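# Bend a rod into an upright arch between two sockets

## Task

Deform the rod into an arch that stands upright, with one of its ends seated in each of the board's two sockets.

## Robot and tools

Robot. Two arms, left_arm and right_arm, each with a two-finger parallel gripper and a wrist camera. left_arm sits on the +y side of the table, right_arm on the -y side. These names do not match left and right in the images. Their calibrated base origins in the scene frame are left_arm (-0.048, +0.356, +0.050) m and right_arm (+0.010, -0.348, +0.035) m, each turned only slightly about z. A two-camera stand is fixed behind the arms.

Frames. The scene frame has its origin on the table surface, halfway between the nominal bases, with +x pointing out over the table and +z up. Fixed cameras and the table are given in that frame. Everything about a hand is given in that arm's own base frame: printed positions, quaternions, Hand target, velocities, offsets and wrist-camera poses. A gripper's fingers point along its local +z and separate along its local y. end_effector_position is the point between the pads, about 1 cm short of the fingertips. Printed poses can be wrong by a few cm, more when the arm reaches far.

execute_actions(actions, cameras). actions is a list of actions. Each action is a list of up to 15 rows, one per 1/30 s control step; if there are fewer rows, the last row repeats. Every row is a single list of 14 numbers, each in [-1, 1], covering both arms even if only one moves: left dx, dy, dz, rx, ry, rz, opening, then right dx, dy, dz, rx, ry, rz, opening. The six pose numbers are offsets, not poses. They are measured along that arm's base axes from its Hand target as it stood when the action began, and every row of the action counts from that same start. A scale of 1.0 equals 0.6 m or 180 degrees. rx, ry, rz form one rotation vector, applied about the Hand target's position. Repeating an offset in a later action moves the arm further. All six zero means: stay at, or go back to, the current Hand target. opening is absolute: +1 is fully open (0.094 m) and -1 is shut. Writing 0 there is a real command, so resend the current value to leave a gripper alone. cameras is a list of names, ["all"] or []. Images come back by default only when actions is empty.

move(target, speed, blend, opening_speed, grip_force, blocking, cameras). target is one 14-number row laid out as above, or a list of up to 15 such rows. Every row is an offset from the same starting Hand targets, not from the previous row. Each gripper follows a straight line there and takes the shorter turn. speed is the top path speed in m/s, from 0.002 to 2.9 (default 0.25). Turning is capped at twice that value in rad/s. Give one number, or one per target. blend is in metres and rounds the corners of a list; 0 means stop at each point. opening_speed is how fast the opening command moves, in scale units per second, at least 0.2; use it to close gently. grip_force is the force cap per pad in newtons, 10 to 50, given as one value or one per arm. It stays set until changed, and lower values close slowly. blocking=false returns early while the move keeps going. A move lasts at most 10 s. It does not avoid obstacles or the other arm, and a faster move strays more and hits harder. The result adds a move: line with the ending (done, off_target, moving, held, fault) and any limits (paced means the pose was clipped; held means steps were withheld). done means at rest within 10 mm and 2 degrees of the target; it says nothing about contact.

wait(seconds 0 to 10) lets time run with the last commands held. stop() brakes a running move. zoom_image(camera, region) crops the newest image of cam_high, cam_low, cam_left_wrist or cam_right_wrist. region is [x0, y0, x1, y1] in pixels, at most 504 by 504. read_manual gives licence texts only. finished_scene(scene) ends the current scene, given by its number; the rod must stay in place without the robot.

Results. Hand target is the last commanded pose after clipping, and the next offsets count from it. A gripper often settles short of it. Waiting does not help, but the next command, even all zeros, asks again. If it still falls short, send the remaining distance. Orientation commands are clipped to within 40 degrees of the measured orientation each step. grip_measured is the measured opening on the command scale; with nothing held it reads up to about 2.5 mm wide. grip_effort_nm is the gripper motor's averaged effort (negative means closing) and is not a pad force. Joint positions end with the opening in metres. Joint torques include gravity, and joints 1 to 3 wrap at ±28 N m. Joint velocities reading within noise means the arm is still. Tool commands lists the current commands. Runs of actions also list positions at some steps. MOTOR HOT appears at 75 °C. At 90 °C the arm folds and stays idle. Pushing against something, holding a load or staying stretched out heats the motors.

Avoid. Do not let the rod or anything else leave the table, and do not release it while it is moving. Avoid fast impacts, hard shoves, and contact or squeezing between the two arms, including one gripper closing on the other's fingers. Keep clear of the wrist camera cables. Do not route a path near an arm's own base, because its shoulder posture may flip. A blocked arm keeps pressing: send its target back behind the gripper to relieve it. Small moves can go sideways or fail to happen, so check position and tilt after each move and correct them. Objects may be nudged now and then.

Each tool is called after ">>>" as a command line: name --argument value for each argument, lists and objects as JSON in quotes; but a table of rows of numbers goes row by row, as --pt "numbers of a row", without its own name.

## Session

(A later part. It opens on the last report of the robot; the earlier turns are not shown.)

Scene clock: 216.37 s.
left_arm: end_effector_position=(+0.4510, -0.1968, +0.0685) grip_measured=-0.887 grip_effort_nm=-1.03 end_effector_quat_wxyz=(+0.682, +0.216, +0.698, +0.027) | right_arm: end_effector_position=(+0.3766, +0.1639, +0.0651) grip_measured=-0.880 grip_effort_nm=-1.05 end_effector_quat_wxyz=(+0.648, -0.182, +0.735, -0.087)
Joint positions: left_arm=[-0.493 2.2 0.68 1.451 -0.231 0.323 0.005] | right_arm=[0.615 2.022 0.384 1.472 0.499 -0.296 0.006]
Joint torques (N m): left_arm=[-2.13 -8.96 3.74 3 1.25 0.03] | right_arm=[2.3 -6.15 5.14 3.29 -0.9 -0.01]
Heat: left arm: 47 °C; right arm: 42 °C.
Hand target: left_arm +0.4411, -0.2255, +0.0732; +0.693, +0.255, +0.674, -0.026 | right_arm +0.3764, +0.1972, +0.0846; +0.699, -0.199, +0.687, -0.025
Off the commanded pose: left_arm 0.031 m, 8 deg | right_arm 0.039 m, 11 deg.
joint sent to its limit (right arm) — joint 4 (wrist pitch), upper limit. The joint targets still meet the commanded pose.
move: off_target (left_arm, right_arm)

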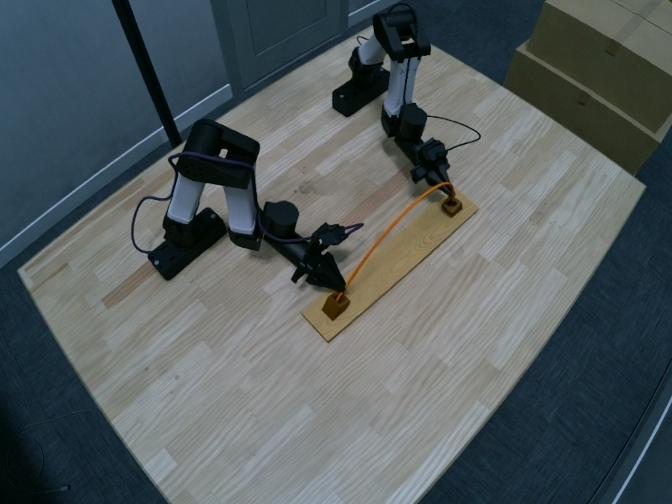

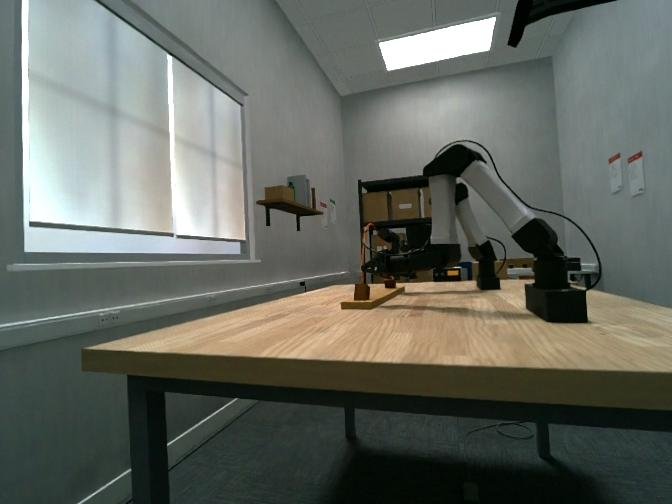

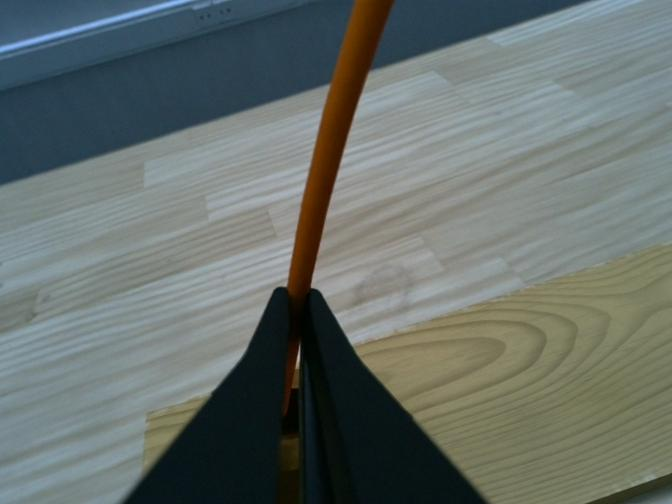

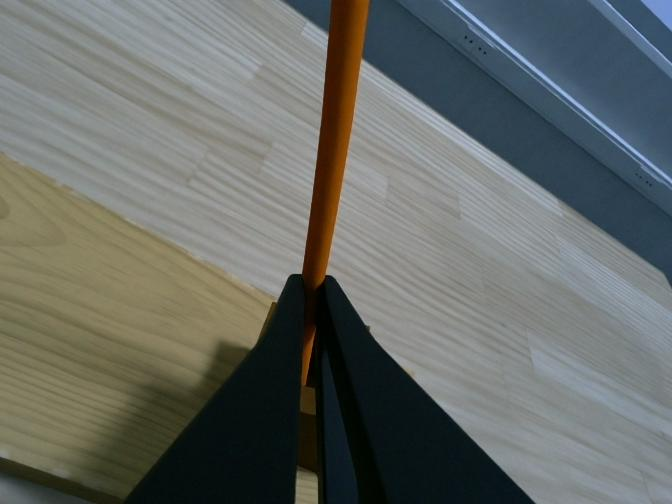

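>>> move --target '[0.002,0.01,-0.04,0,0,0,-1,0.01,-0.008,-0.035,0,0,0,-1]' --speed 0.05 --cameras '["cam_high","cam_low","cam_left_wrist","cam_right_wrist"]'

>>> zoom_image --camera "cam_high" --region '[305, 265, 365, 325]'

>>> zoom_image --camera "cam_high" --region '[420, 170, 480, 230]'

>>> zoom_image --camera "cam_low" --region '[345, 255, 405, 305]'

Scene clock: 229.53 s.
left_arm: end_effector_position=(+0.4487, -0.1910, +0.0349) grip_measured=-0.887 grip_effort_nm=-1.03 end_effector_quat_wxyz=(+0.663, +0.224, +0.714, +0.030) | right_arm: end_effector_position=(+0.3793, +0.1653, +0.0530) grip_measured=-0.880 grip_effort_nm=-1.05 end_effector_quat_wxyz=(+0.641, -0.182, +0.740, -0.086)
Joint positions: left_arm=[-0.481 2.291 0.68 1.488 -0.221 0.323 0.005] | right_arm=[0.613 2.074 0.402 1.485 0.498 -0.286 0.006]
Joint torques (N m): left_arm=[-1.5 -9.35 3.88 3.38 1.27 0.08] | right_arm=[0.66 -5.11 5.16 3.13 -1.03 0.08]
Heat: left arm: 48 °C; right arm: 43 °C.
Hand target: left_arm +0.4423, -0.2194, +0.0492; +0.693, +0.255, +0.674, -0.026 | right_arm +0.3823, +0.1926, +0.0635; +0.699, -0.199, +0.687, -0.025
Off the commanded pose: left_arm 0.032 m, 9 deg | right_arm 0.029 m, 12 deg.
joint sent to its limit (left arm) — joint 4 (wrist pitch), upper limit. The joint targets still meet the commanded pose.
joint sent to its limit (right arm) — joint 4 (wrist pitch), upper limit. The joint targets are off in orientation, not in position.
move: off_target (left_arm, right_arm)

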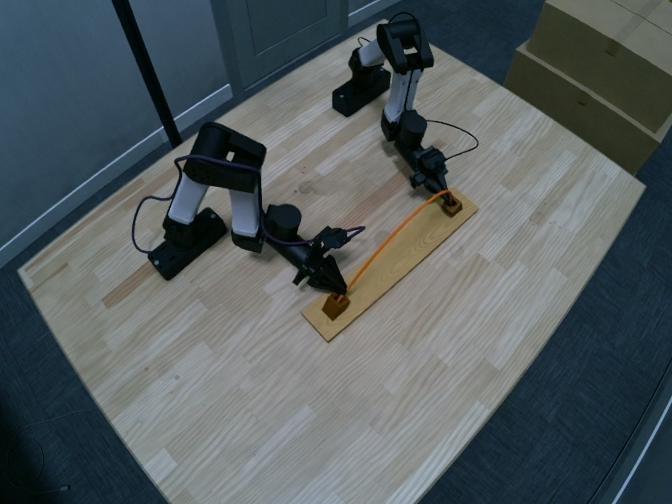

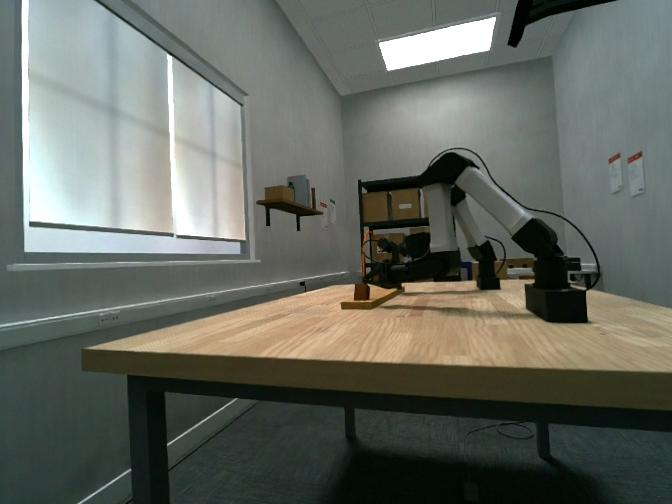

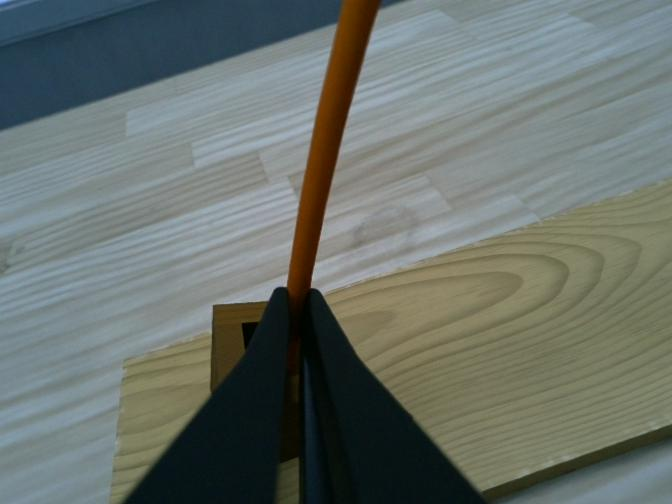

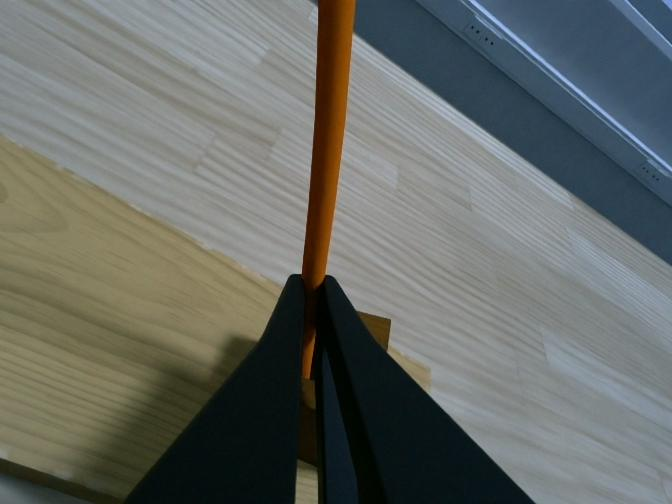

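Scaled by 8.400 from the camera's 672x504 image, which has a finer 960x720 frame.

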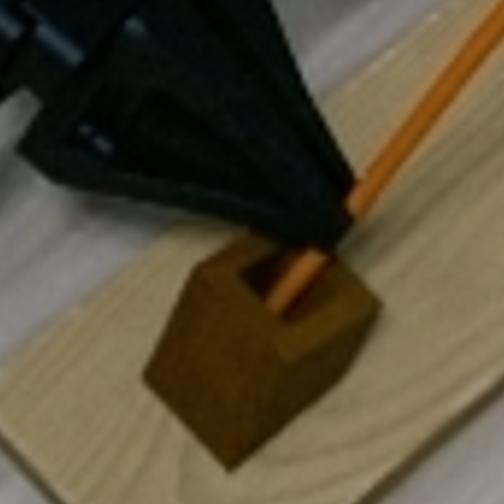

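Scaled by 8.400 from the camera's 672x504 image, which has a finer 960x720 frame.

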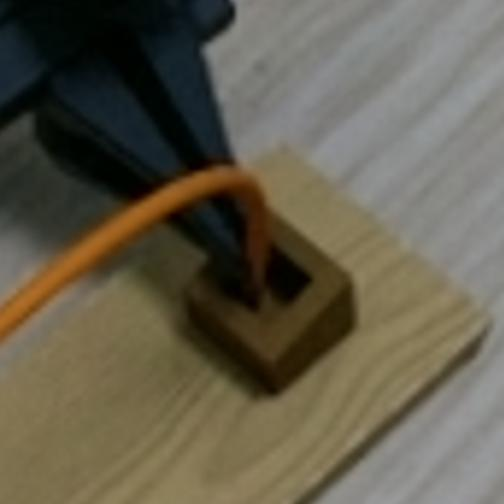

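Scaled by 8.400 from the camera's 672x504 image, which has a finer 960x720 frame.

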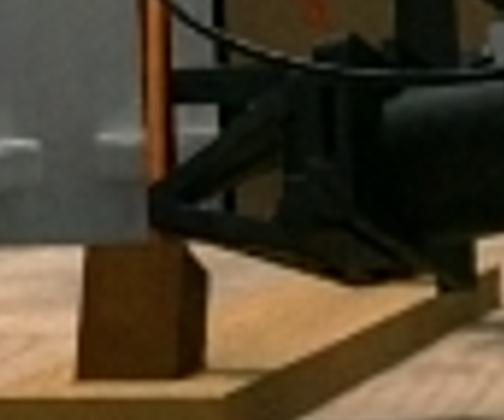

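>>> move --target '[0,0.004,-0.012,0,0,0,-1,0.004,-0.01,-0.025,0,0,0,-1]' --speed 0.04 --cameras '["cam_high","cam_low"]'

>>> zoom_image --camera "cam_high" --region '[305, 265, 365, 325]'

>>> zoom_image --camera "cam_high" --region '[420, 170, 480, 230]'

>>> zoom_image --camera "cam_low" --region '[330, 210, 430, 310]'

Scene clock: 244.27 s.
left_arm: end_effector_position=(+0.4486, -0.1912, +0.0336) grip_measured=-0.887 grip_effort_nm=-1.03 end_effector_quat_wxyz=(+0.662, +0.227, +0.714, +0.027) | right_arm: end_effector_position=(+0.3866, +0.1639, +0.0514) grip_measured=-0.880 grip_effort_nm=-1.05 end_effector_quat_wxyz=(+0.643, -0.173, +0.741, -0.086)
Joint positions: left_arm=[-0.477 2.294 0.68 1.488 -0.21 0.323 0.005] | right_arm=[0.599 2.096 0.428 1.487 0.495 -0.275 0.006]
Joint torques (N m): left_arm=[-1.44 -8.17 3.85 3.36 1.2 0.03] | right_arm=[0.21 -3.49 3.64 3.12 -1.14 0.12]
Heat: left arm: 49 °C; right arm: 44 °C.
Hand target: left_arm +0.4423, -0.2170, +0.0420; +0.693, +0.255, +0.674, -0.026 | right_arm +0.3847, +0.1865, +0.0485; +0.699, -0.199, +0.687, -0.025
Off the commanded pose: left_arm 0.028 m, 9 deg | right_arm 0.023 m, 12 deg.
joint sent to its limit (left arm) — joint 4 (wrist pitch), upper limit. The joint targets still meet the commanded pose.
joint sent to its limit (right arm) — joint 4 (wrist pitch), upper limit. The joint targets are off in orientation, not in position.
move: off_target (left_arm, right_arm)
Images, in order (width x height): cam_high 672x504, cam_low 672x504.

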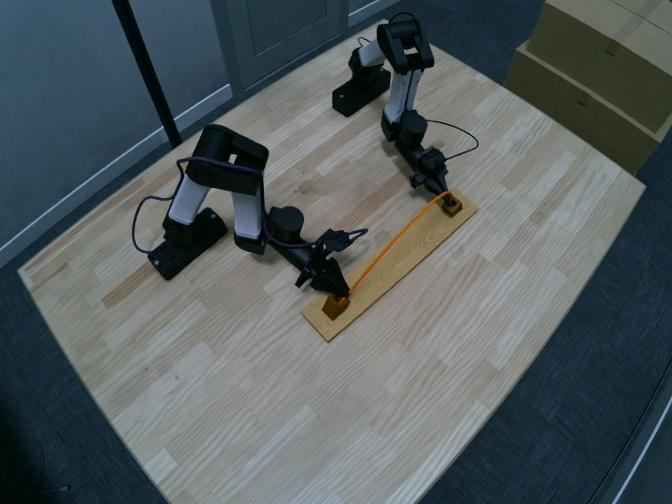

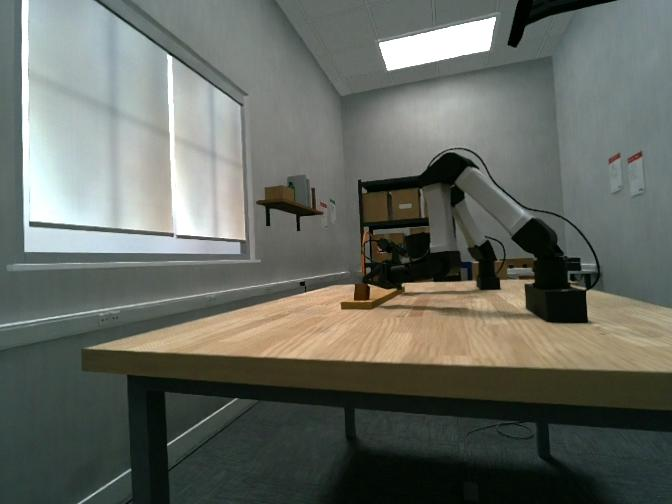

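Scaled by 8.400 from the camera's 672x504 image, which has a finer 960x720 frame.

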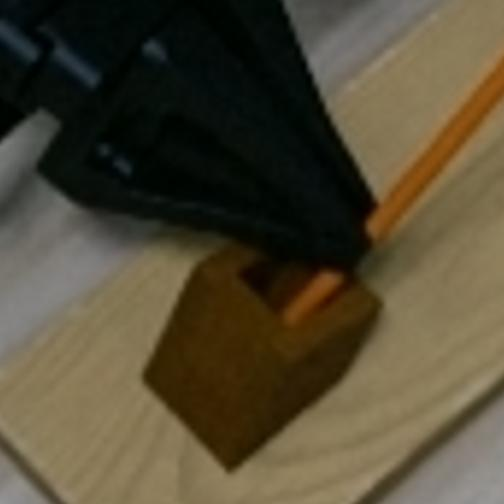

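Scaled by 8.400 from the camera's 672x504 image, which has a finer 960x720 frame.

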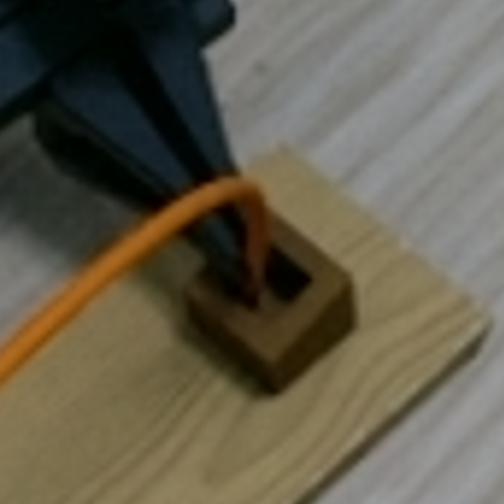

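Scaled by 5.040 from the camera's 672x504 image, which has a finer 960x720 frame.

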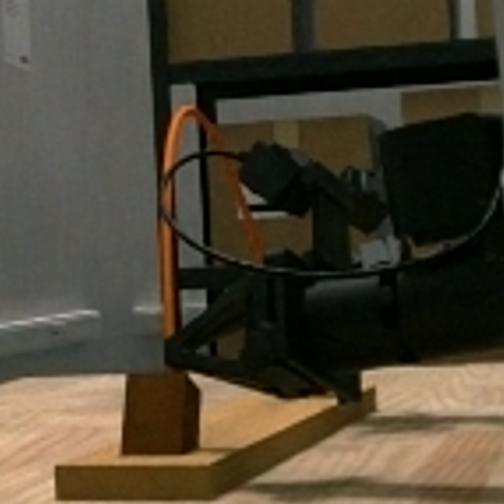

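>>> move --target '[0.0,0.006,-0.022,0,0,0,-1,0,0,0.006,0,0,0,-1]' --speed 0.04 --cameras '[]'

Scene clock: 254.10 s.
left_arm: end_effector_position=(+0.4496, -0.1930, +0.0310) grip_measured=-0.887 grip_effort_nm=-1.03 end_effector_quat_wxyz=(+0.661, +0.232, +0.713, +0.021) | right_arm: end_effector_position=(+0.3866, +0.1639, +0.0514) grip_measured=-0.880 grip_effort_nm=-1.05 end_effector_quat_wxyz=(+0.643, -0.173, +0.741, -0.085)
Joint positions: left_arm=[-0.472 2.304 0.687 1.49 -0.189 0.323 0.005] | right_arm=[0.599 2.096 0.428 1.487 0.495 -0.274 0.006]
Joint torques (N m): left_arm=[-0.99 -6.32 3.6 3.34 1.05 -0.01] | right_arm=[0.17 -4.42 3.48 3.12 -1.15 0.07]
Heat: left arm: 50 °C; right arm: 45 °C.
Hand target: left_arm +0.4423, -0.2135, +0.0289; +0.693, +0.255, +0.674, -0.026 | right_arm +0.3847, +0.1865, +0.0521; +0.699, -0.199, +0.687, -0.025
Off the commanded pose: left_arm 0.022 m, 8 deg | right_arm 0.023 m, 12 deg.
joint sent to its limit (left arm) — joint 4 (wrist pitch), upper limit. The joint targets are off in orientation, not in position.
joint sent to its limit (right arm) — joint 4 (wrist pitch), upper limit. The joint targets are off in orientation, not in position.
move: off_target (left_arm, right_arm)
No camera images: "cameras" was empty.

>>> move --target '[0.0122,0.0392,0.0035,0.0159,0.0137,0.0364,-1,0.0032,-0.0427,-0.0012,-0.0209,0.015,-0.0458,-1]' --speed 0.04 --cameras '["cam_high","cam_low"]'

>>> zoom_image --camera "cam_low" --region '[330, 210, 430, 310]'

Scene clock: 272.60 s.
left_arm: end_effector_position=(+0.4505, -0.1907, +0.0311) grip_measured=-0.887 grip_effort_nm=-1.03 end_effector_quat_wxyz=(+0.661, +0.231, +0.713, +0.026) | right_arm: end_effector_position=(+0.3870, +0.1605, +0.0517) grip_measured=-0.880 grip_effort_nm=-1.05 end_effector_quat_wxyz=(+0.642, -0.172, +0.741, -0.098)
Joint positions: left_arm=[-0.468 2.304 0.687 1.49 -0.192 0.328 0.005] | right_arm=[0.599 2.096 0.428 1.487 0.515 -0.29 0.006]
Joint torques (N m): left_arm=[0.01 -7.08 3.22 3.26 0.05 0.17] | right_arm=[-0.54 -4.15 2.97 3.12 -0.07 -0.2]
Heat: left arm: 50 °C; right arm: 46 °C.
Hand target: left_arm +0.4496, -0.1900, +0.0310; +0.672, +0.233, +0.703, +0.025 | right_arm +0.3867, +0.1610, +0.0513; +0.672, -0.172, +0.714, -0.093
Off the commanded pose: left_arm 0.001 m, 2 deg | right_arm 0.001 m, 5 deg.
joint sent to its limit (right arm) — joint 4 (wrist pitch), upper limit. The joint targets are off in orientation, not in position.
move: off_target (right_arm)
Images, in order (width x height): cam_high 672x504, cam_low 672x504.

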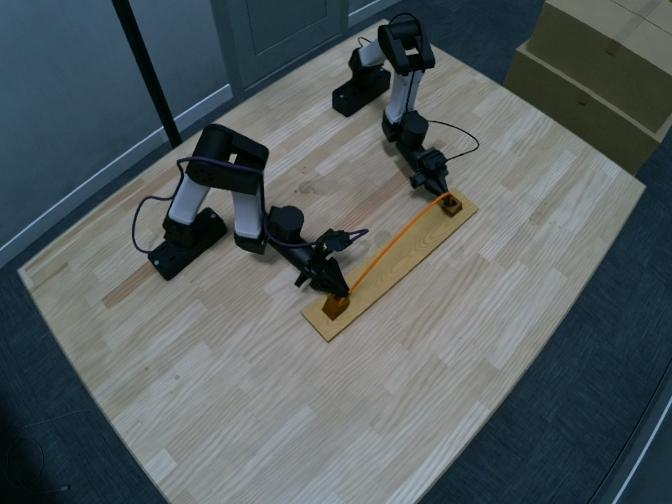

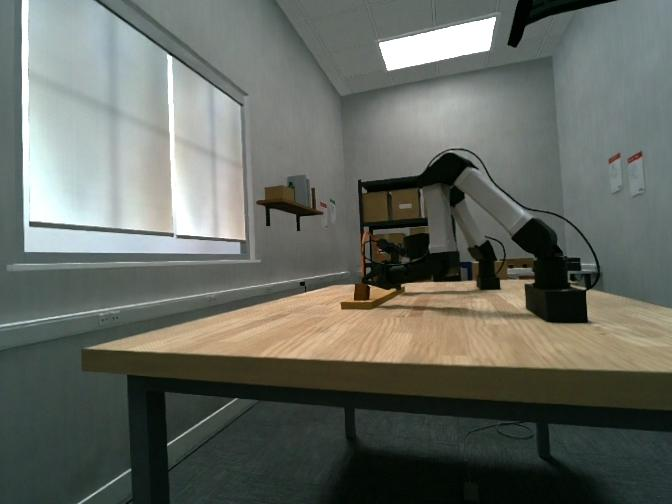

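Scaled by 5.040 from the camera's 672x504 image, which has a finer 960x720 frame.

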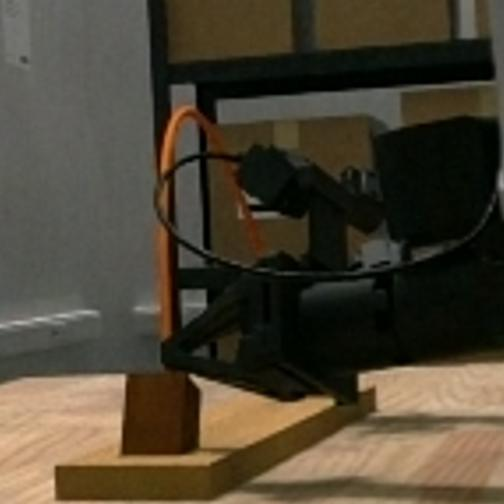

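>>> move --pt "0 0 0 0 0 0 -0.74 0 0 0 0 0 0 -0.74" --pt "-0.15 0.043 0.022 0 0 0 -0.74 -0.15 -0.015 0.022 0 0 0 -0.74" --speed 0.05 --cameras '["all"]'

>>> zoom_image --camera "cam_low" --region '[330, 210, 430, 310]'

>>> zoom_image --camera "cam_high" --region '[305, 160, 485, 340]'

Scene clock: 290.07 s.
left_arm: end_effector_position=(+0.3571, -0.1628, +0.0204) grip_measured=-0.741 grip_effort_nm=0.07 end_effector_quat_wxyz=(+0.599, +0.262, +0.756, +0.033) | right_arm: end_effector_position=(+0.2948, +0.1483, +0.0397) grip_measured=-0.741 grip_effort_nm=0.06 end_effector_quat_wxyz=(+0.603, -0.206, +0.761, -0.121)
Joint positions: left_arm=[-0.536 2.089 0.306 1.49 -0.247 0.314 0.012] | right_arm=[0.827 1.954 0.135 1.487 0.733 -0.235 0.012]
Joint torques (N m): left_arm=[-0.75 -9.8 1.42 3.32 -0.32 -0.05] | right_arm=[0.38 -8.57 1.74 3 0.3 0.11]
Heat: left arm: 51 °C; right arm: 46 °C.
Hand target: left_arm +0.3596, -0.1641, +0.0441; +0.672, +0.233, +0.703, +0.025 | right_arm +0.2967, +0.1520, +0.0647; +0.672, -0.172, +0.714, -0.093
Off the commanded pose: left_arm 0.024 m, 11 deg | right_arm 0.025 m, 11 deg.
joint sent to its limit (left arm) — joint 4 (wrist pitch), upper limit. The joint targets are off in orientation, not in position.
joint sent to its limit (right arm) — joint 4 (wrist pitch), upper limit. The joint targets are off in orientation, not in position.
move: off_target (left_arm, right_arm)

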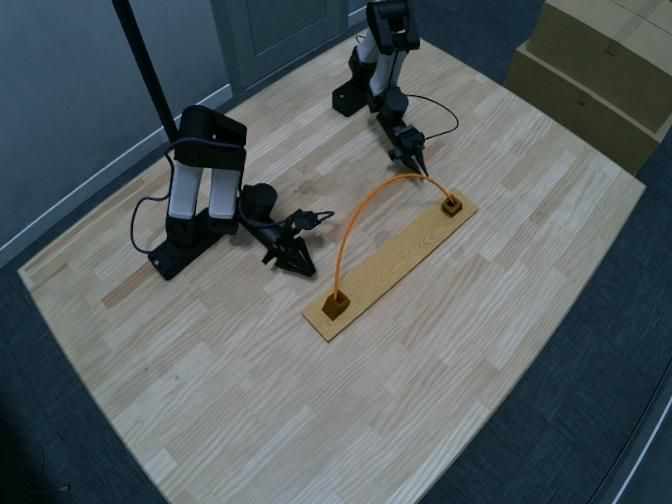

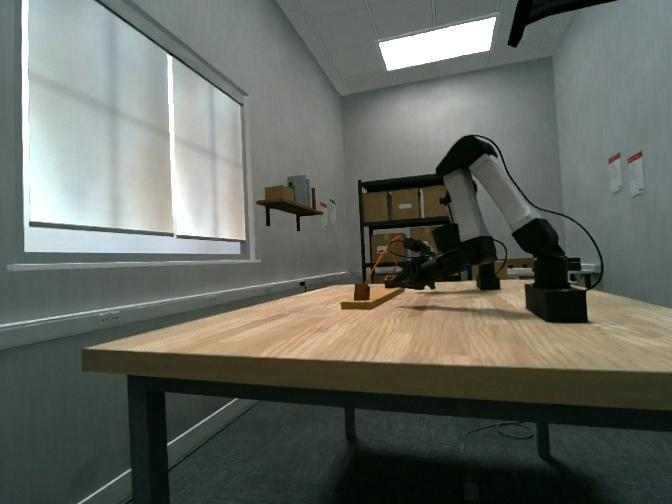

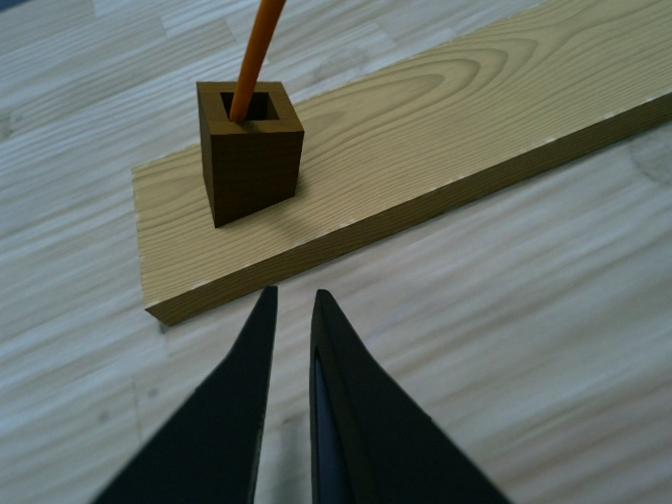

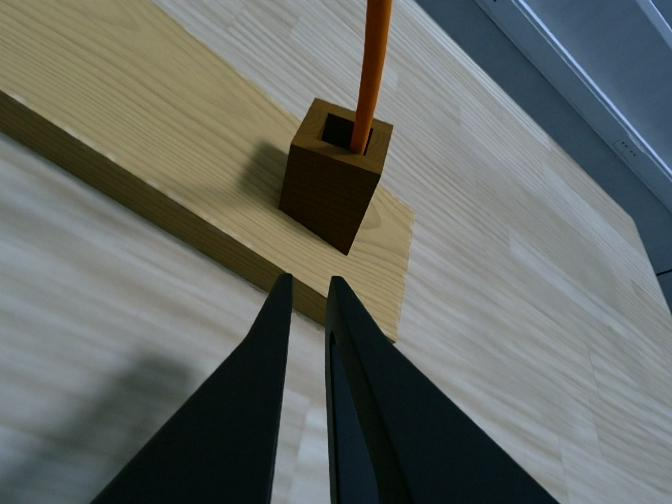

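Scaled by 5.040 from the camera's 672x504 image, which has a finer 960x720 frame.

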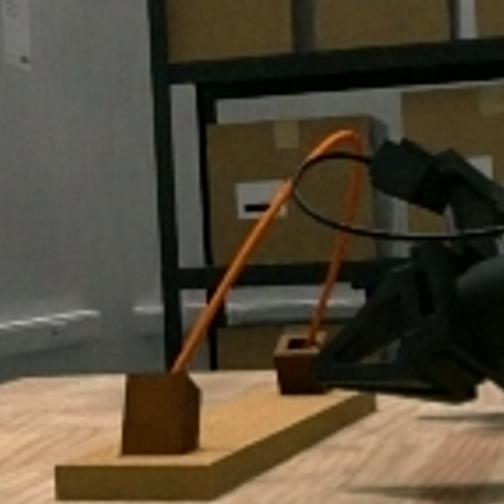

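Scaled by 2.800 from the camera's 672x504 image, which has a finer 960x720 frame.

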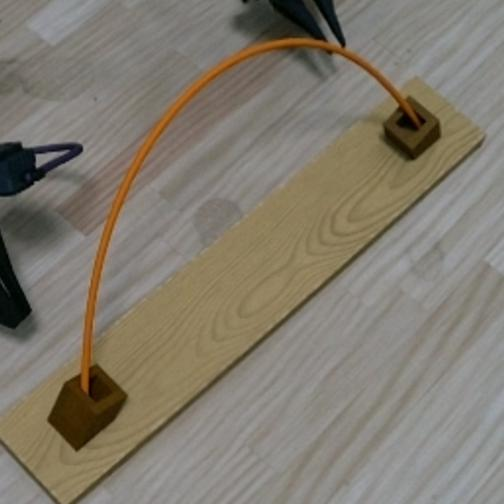

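>>> move --pt "0 0 0 0 0 0 -0.74 -0.128 0 0.05 0 0 0 -0.5" --pt "0 0 0 0 0 0 -0.74 -0.128 0.313 0.234 -0.3807 -0.028 -0.0316 0.0" --speed 0.2 --blend '[0.02,0]' --cameras '["all"]'

>>> zoom_image --camera "cam_low" --region '[330, 210, 450, 310]'

Scene clock: 323.27 s.
left_arm: end_effector_position=(+0.3571, -0.1627, +0.0204) grip_measured=-0.741 grip_effort_nm=0.07 end_effector_quat_wxyz=(+0.599, +0.262, +0.756, +0.033) | right_arm: end_effector_position=(+0.2219, +0.3358, +0.2084) grip_measured=-0.002 grip_effort_nm=0.10 end_effector_quat_wxyz=(+0.481, -0.485, +0.520, -0.513)
Joint positions: left_arm=[-0.536 2.089 0.306 1.49 -0.248 0.314 0.012] | right_arm=[1.433 1.782 0.901 0.736 1.499 -1.423 0.047]
Joint torques (N m): left_arm=[-0.91 -9.89 1.43 3.32 -0.3 -0.05] | right_arm=[0.36 -7.02 7.68 1.79 0.25 -0.08]
Heat: left arm: 54 °C; right arm: 46 °C.
Hand target: left_arm +0.3596, -0.1641, +0.0441; +0.672, +0.233, +0.703, +0.025 | right_arm +0.2199, +0.3398, +0.2049; +0.482, -0.483, +0.517, -0.517
Off the commanded pose: left_arm 0.024 m, 11 deg | right_arm 0.006 m, 1 deg.
joint sent to its limit (left arm) — joint 4 (wrist pitch), upper limit. The joint targets are off in orientation, not in position.
move: off_target (left_arm)

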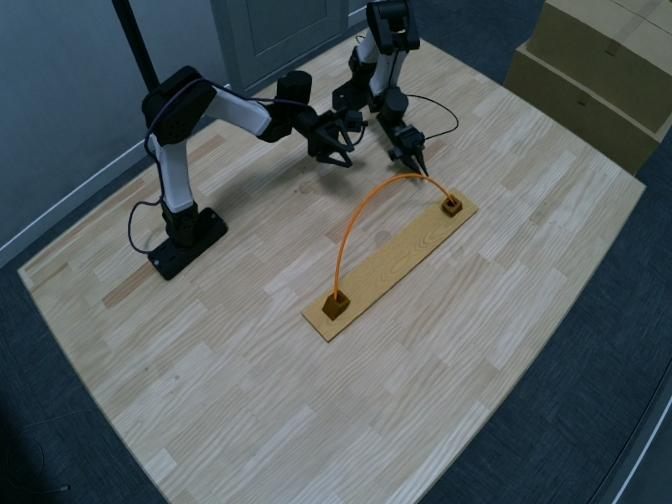

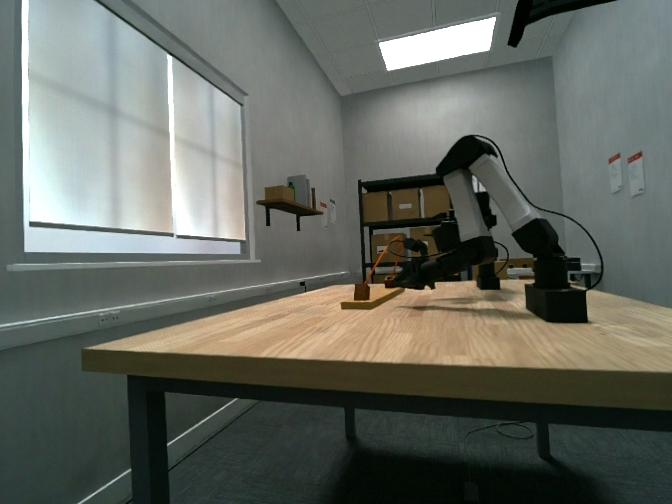

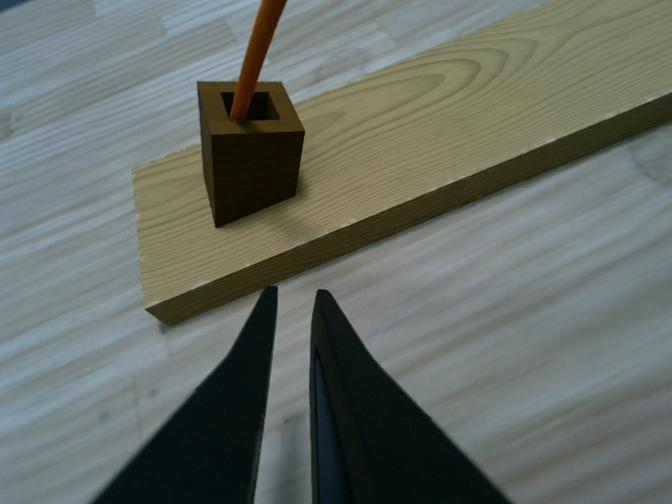

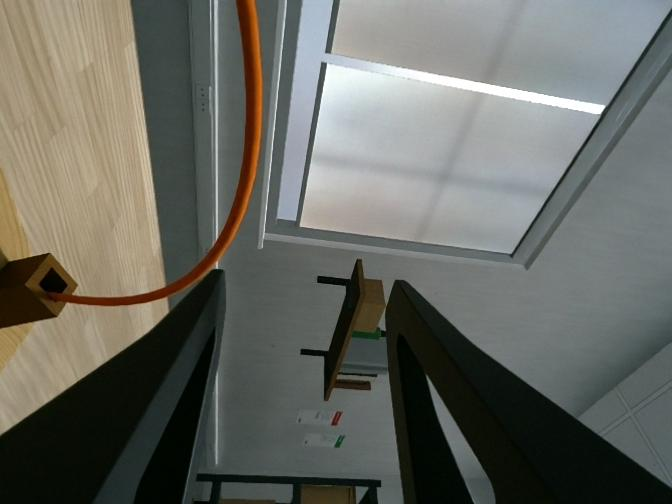

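Scaled by 4.200 from the camera's 672x504 image, which has a finer 960x720 frame.

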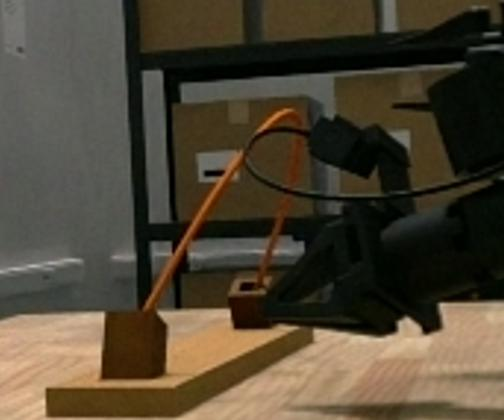

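>>> move --target '[0,0,0,0,0,0,-0.74,0.108,0.027,-0.035,0,0,0,0.0]' --speed 0.12 --cameras '["cam_right_wrist","cam_low","cam_high"]'

>>> zoom_image --camera "cam_low" --region '[330, 210, 450, 310]'

>>> zoom_image --camera "cam_high" --region '[305, 140, 485, 320]'

Scene clock: 342.40 s.
left_arm: end_effector_position=(+0.3571, -0.1627, +0.0204) grip_measured=-0.741 grip_effort_nm=0.07 end_effector_quat_wxyz=(+0.599, +0.262, +0.756, +0.033) | right_arm: end_effector_position=(+0.2805, +0.3474, +0.1840) grip_measured=-0.002 grip_effort_nm=0.10 end_effector_quat_wxyz=(+0.474, -0.486, +0.517, -0.521)
Joint positions: left_arm=[-0.536 2.089 0.306 1.49 -0.248 0.314 0.012] | right_arm=[1.283 1.949 0.962 0.954 1.361 -1.555 0.047]
Joint torques (N m): left_arm=[-0.96 -9.65 1.42 3.33 -0.32 0] | right_arm=[-0.61 -7.87 9.02 1.9 -0.09 -0.09]
Heat: left arm: 55 °C; right arm: 44 °C.
Hand target: left_arm +0.3596, -0.1641, +0.0441; +0.672, +0.233, +0.703, +0.025 | right_arm +0.2847, +0.3560, +0.1839; +0.482, -0.483, +0.517, -0.517
Off the commanded pose: left_arm 0.024 m, 11 deg | right_arm 0.010 m, 1 deg.
joint sent to its limit (left arm) — joint 4 (wrist pitch), upper limit. The joint targets are off in orientation, not in position.
move: off_target (left_arm)
Images, in order (width x height): cam_high 672x504, cam_low 672x504, cam_right_wrist 672x504.

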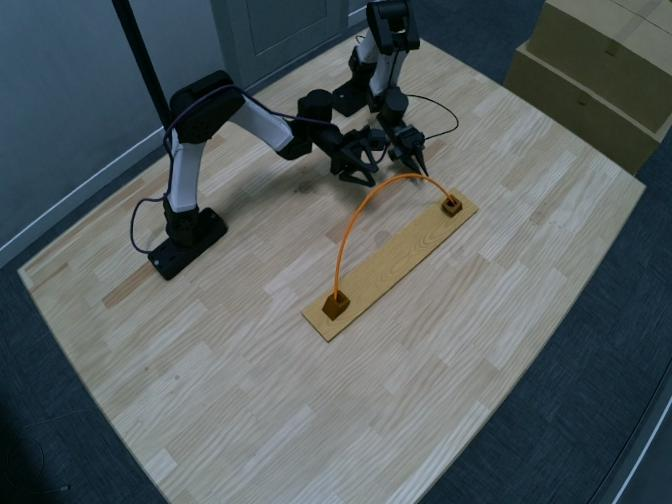

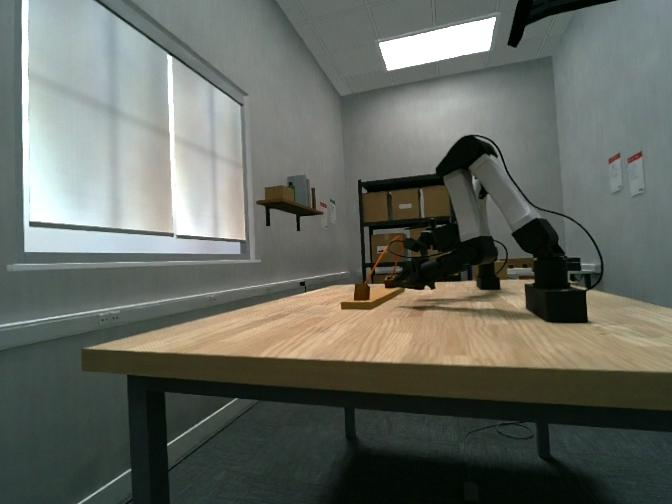

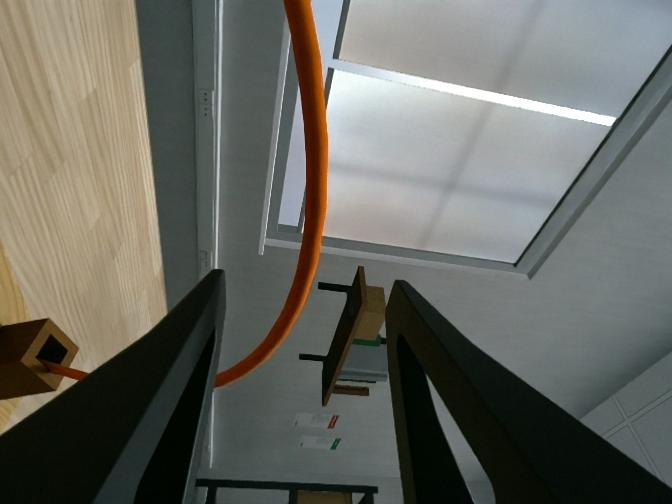

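Scaled by 4.200 from the camera's 672x504 image, which has a finer 960x720 frame.

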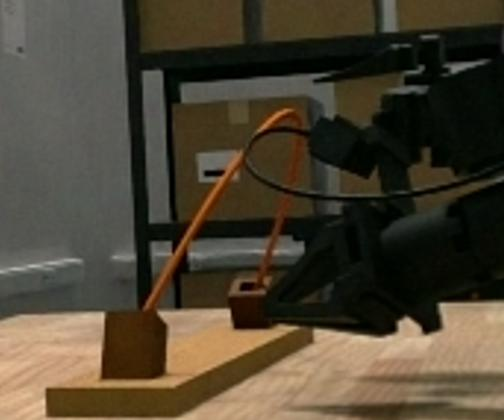

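Scaled by 2.800 from the camera's 672x504 image, which has a finer 960x720 frame.

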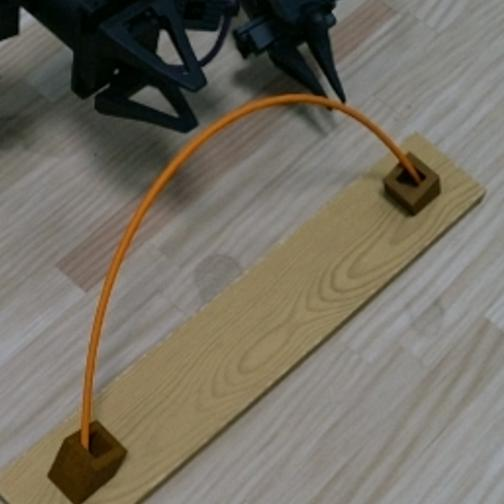

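>>> move --pt "0 0 0 0 0 0 -0.74 0.065 0.027 0.005 0 0 0 0.0" --pt "0 0 0 0 0 0 -0.74 0.065 0.027 0.005 0 0 0 -0.6" --speed 0.06 --opening_speed 0.4 --cameras '["cam_right_wrist","cam_low","cam_high"]'

>>> zoom_image --camera "cam_low" --region '[330, 210, 450, 310]'

>>> zoom_image --camera "cam_high" --region '[305, 140, 485, 320]'

Scene clock: 358.30 s.
left_arm: end_effector_position=(+0.3571, -0.1627, +0.0204) grip_measured=-0.741 grip_effort_nm=0.07 end_effector_quat_wxyz=(+0.599, +0.262, +0.756, +0.033) | right_arm: end_effector_position=(+0.3185, +0.3649, +0.1893) grip_measured=-0.598 grip_effort_nm=-0.14 end_effector_quat_wxyz=(+0.484, -0.477, +0.522, -0.516)
Joint positions: left_arm=[-0.536 2.089 0.306 1.49 -0.248 0.314 0.012] | right_arm=[1.205 2.03 1.097 0.936 1.282 -1.561 0.019]
Joint torques (N m): left_arm=[-0.84 -9.81 1.52 3.34 -0.3 -0.04] | right_arm=[-0.73 -9.21 9.31 1.6 -0.12 -0.08]
Heat: left arm: 57 °C; right arm: 43 °C.
Hand target: left_arm +0.3596, -0.1641, +0.0441; +0.672, +0.233, +0.703, +0.025 | right_arm +0.3237, +0.3722, +0.1869; +0.482, -0.483, +0.517, -0.517
Off the commanded pose: left_arm 0.024 m, 11 deg | right_arm 0.009 m, 1 deg.
joint sent to its limit (left arm) — joint 4 (wrist pitch), upper limit. The joint targets are off in orientation, not in position.
move: off_target (left_arm); target 2's new opening was sent with right_arm's hand 0.011 m and 2 deg from that target
Images, in order (width x height): cam_high 672x504, cam_low 672x504, cam_right_wrist 672x504.

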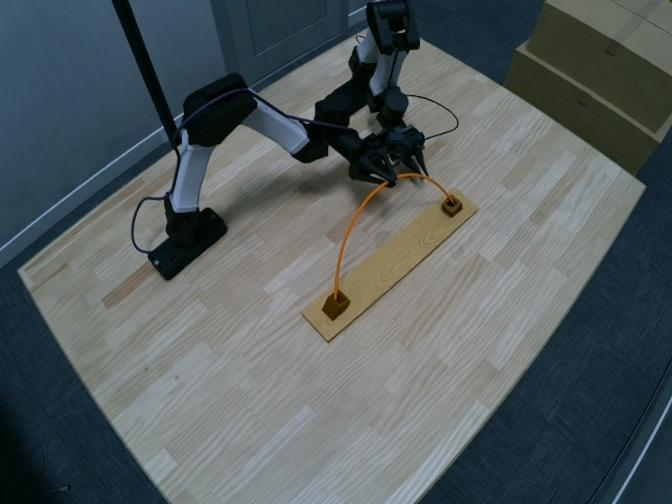

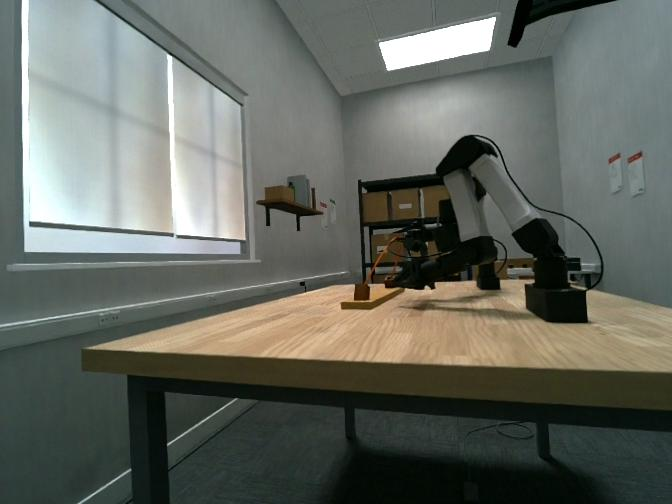

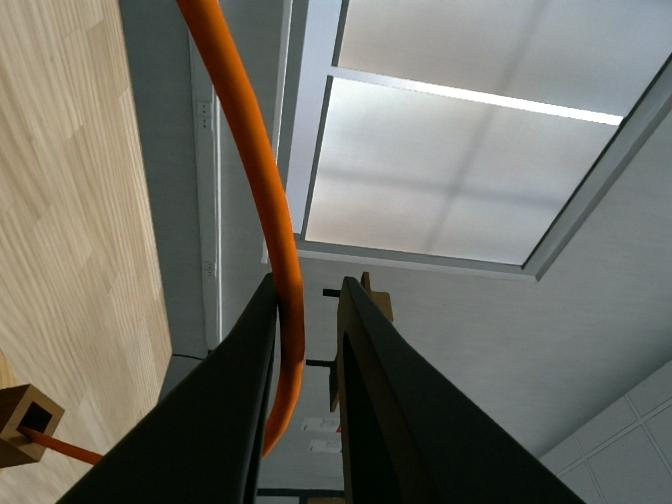

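Scaled by 4.200 from the camera's 672x504 image, which has a finer 960x720 frame.

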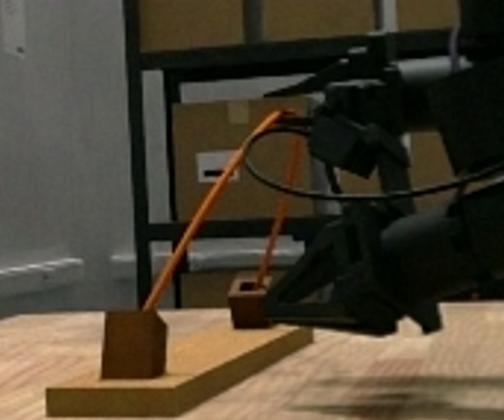

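Scaled by 2.800 from the camera's 672x504 image, which has a finer 960x720 frame.

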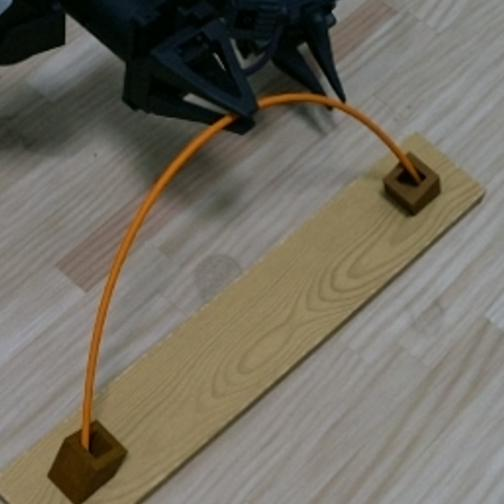

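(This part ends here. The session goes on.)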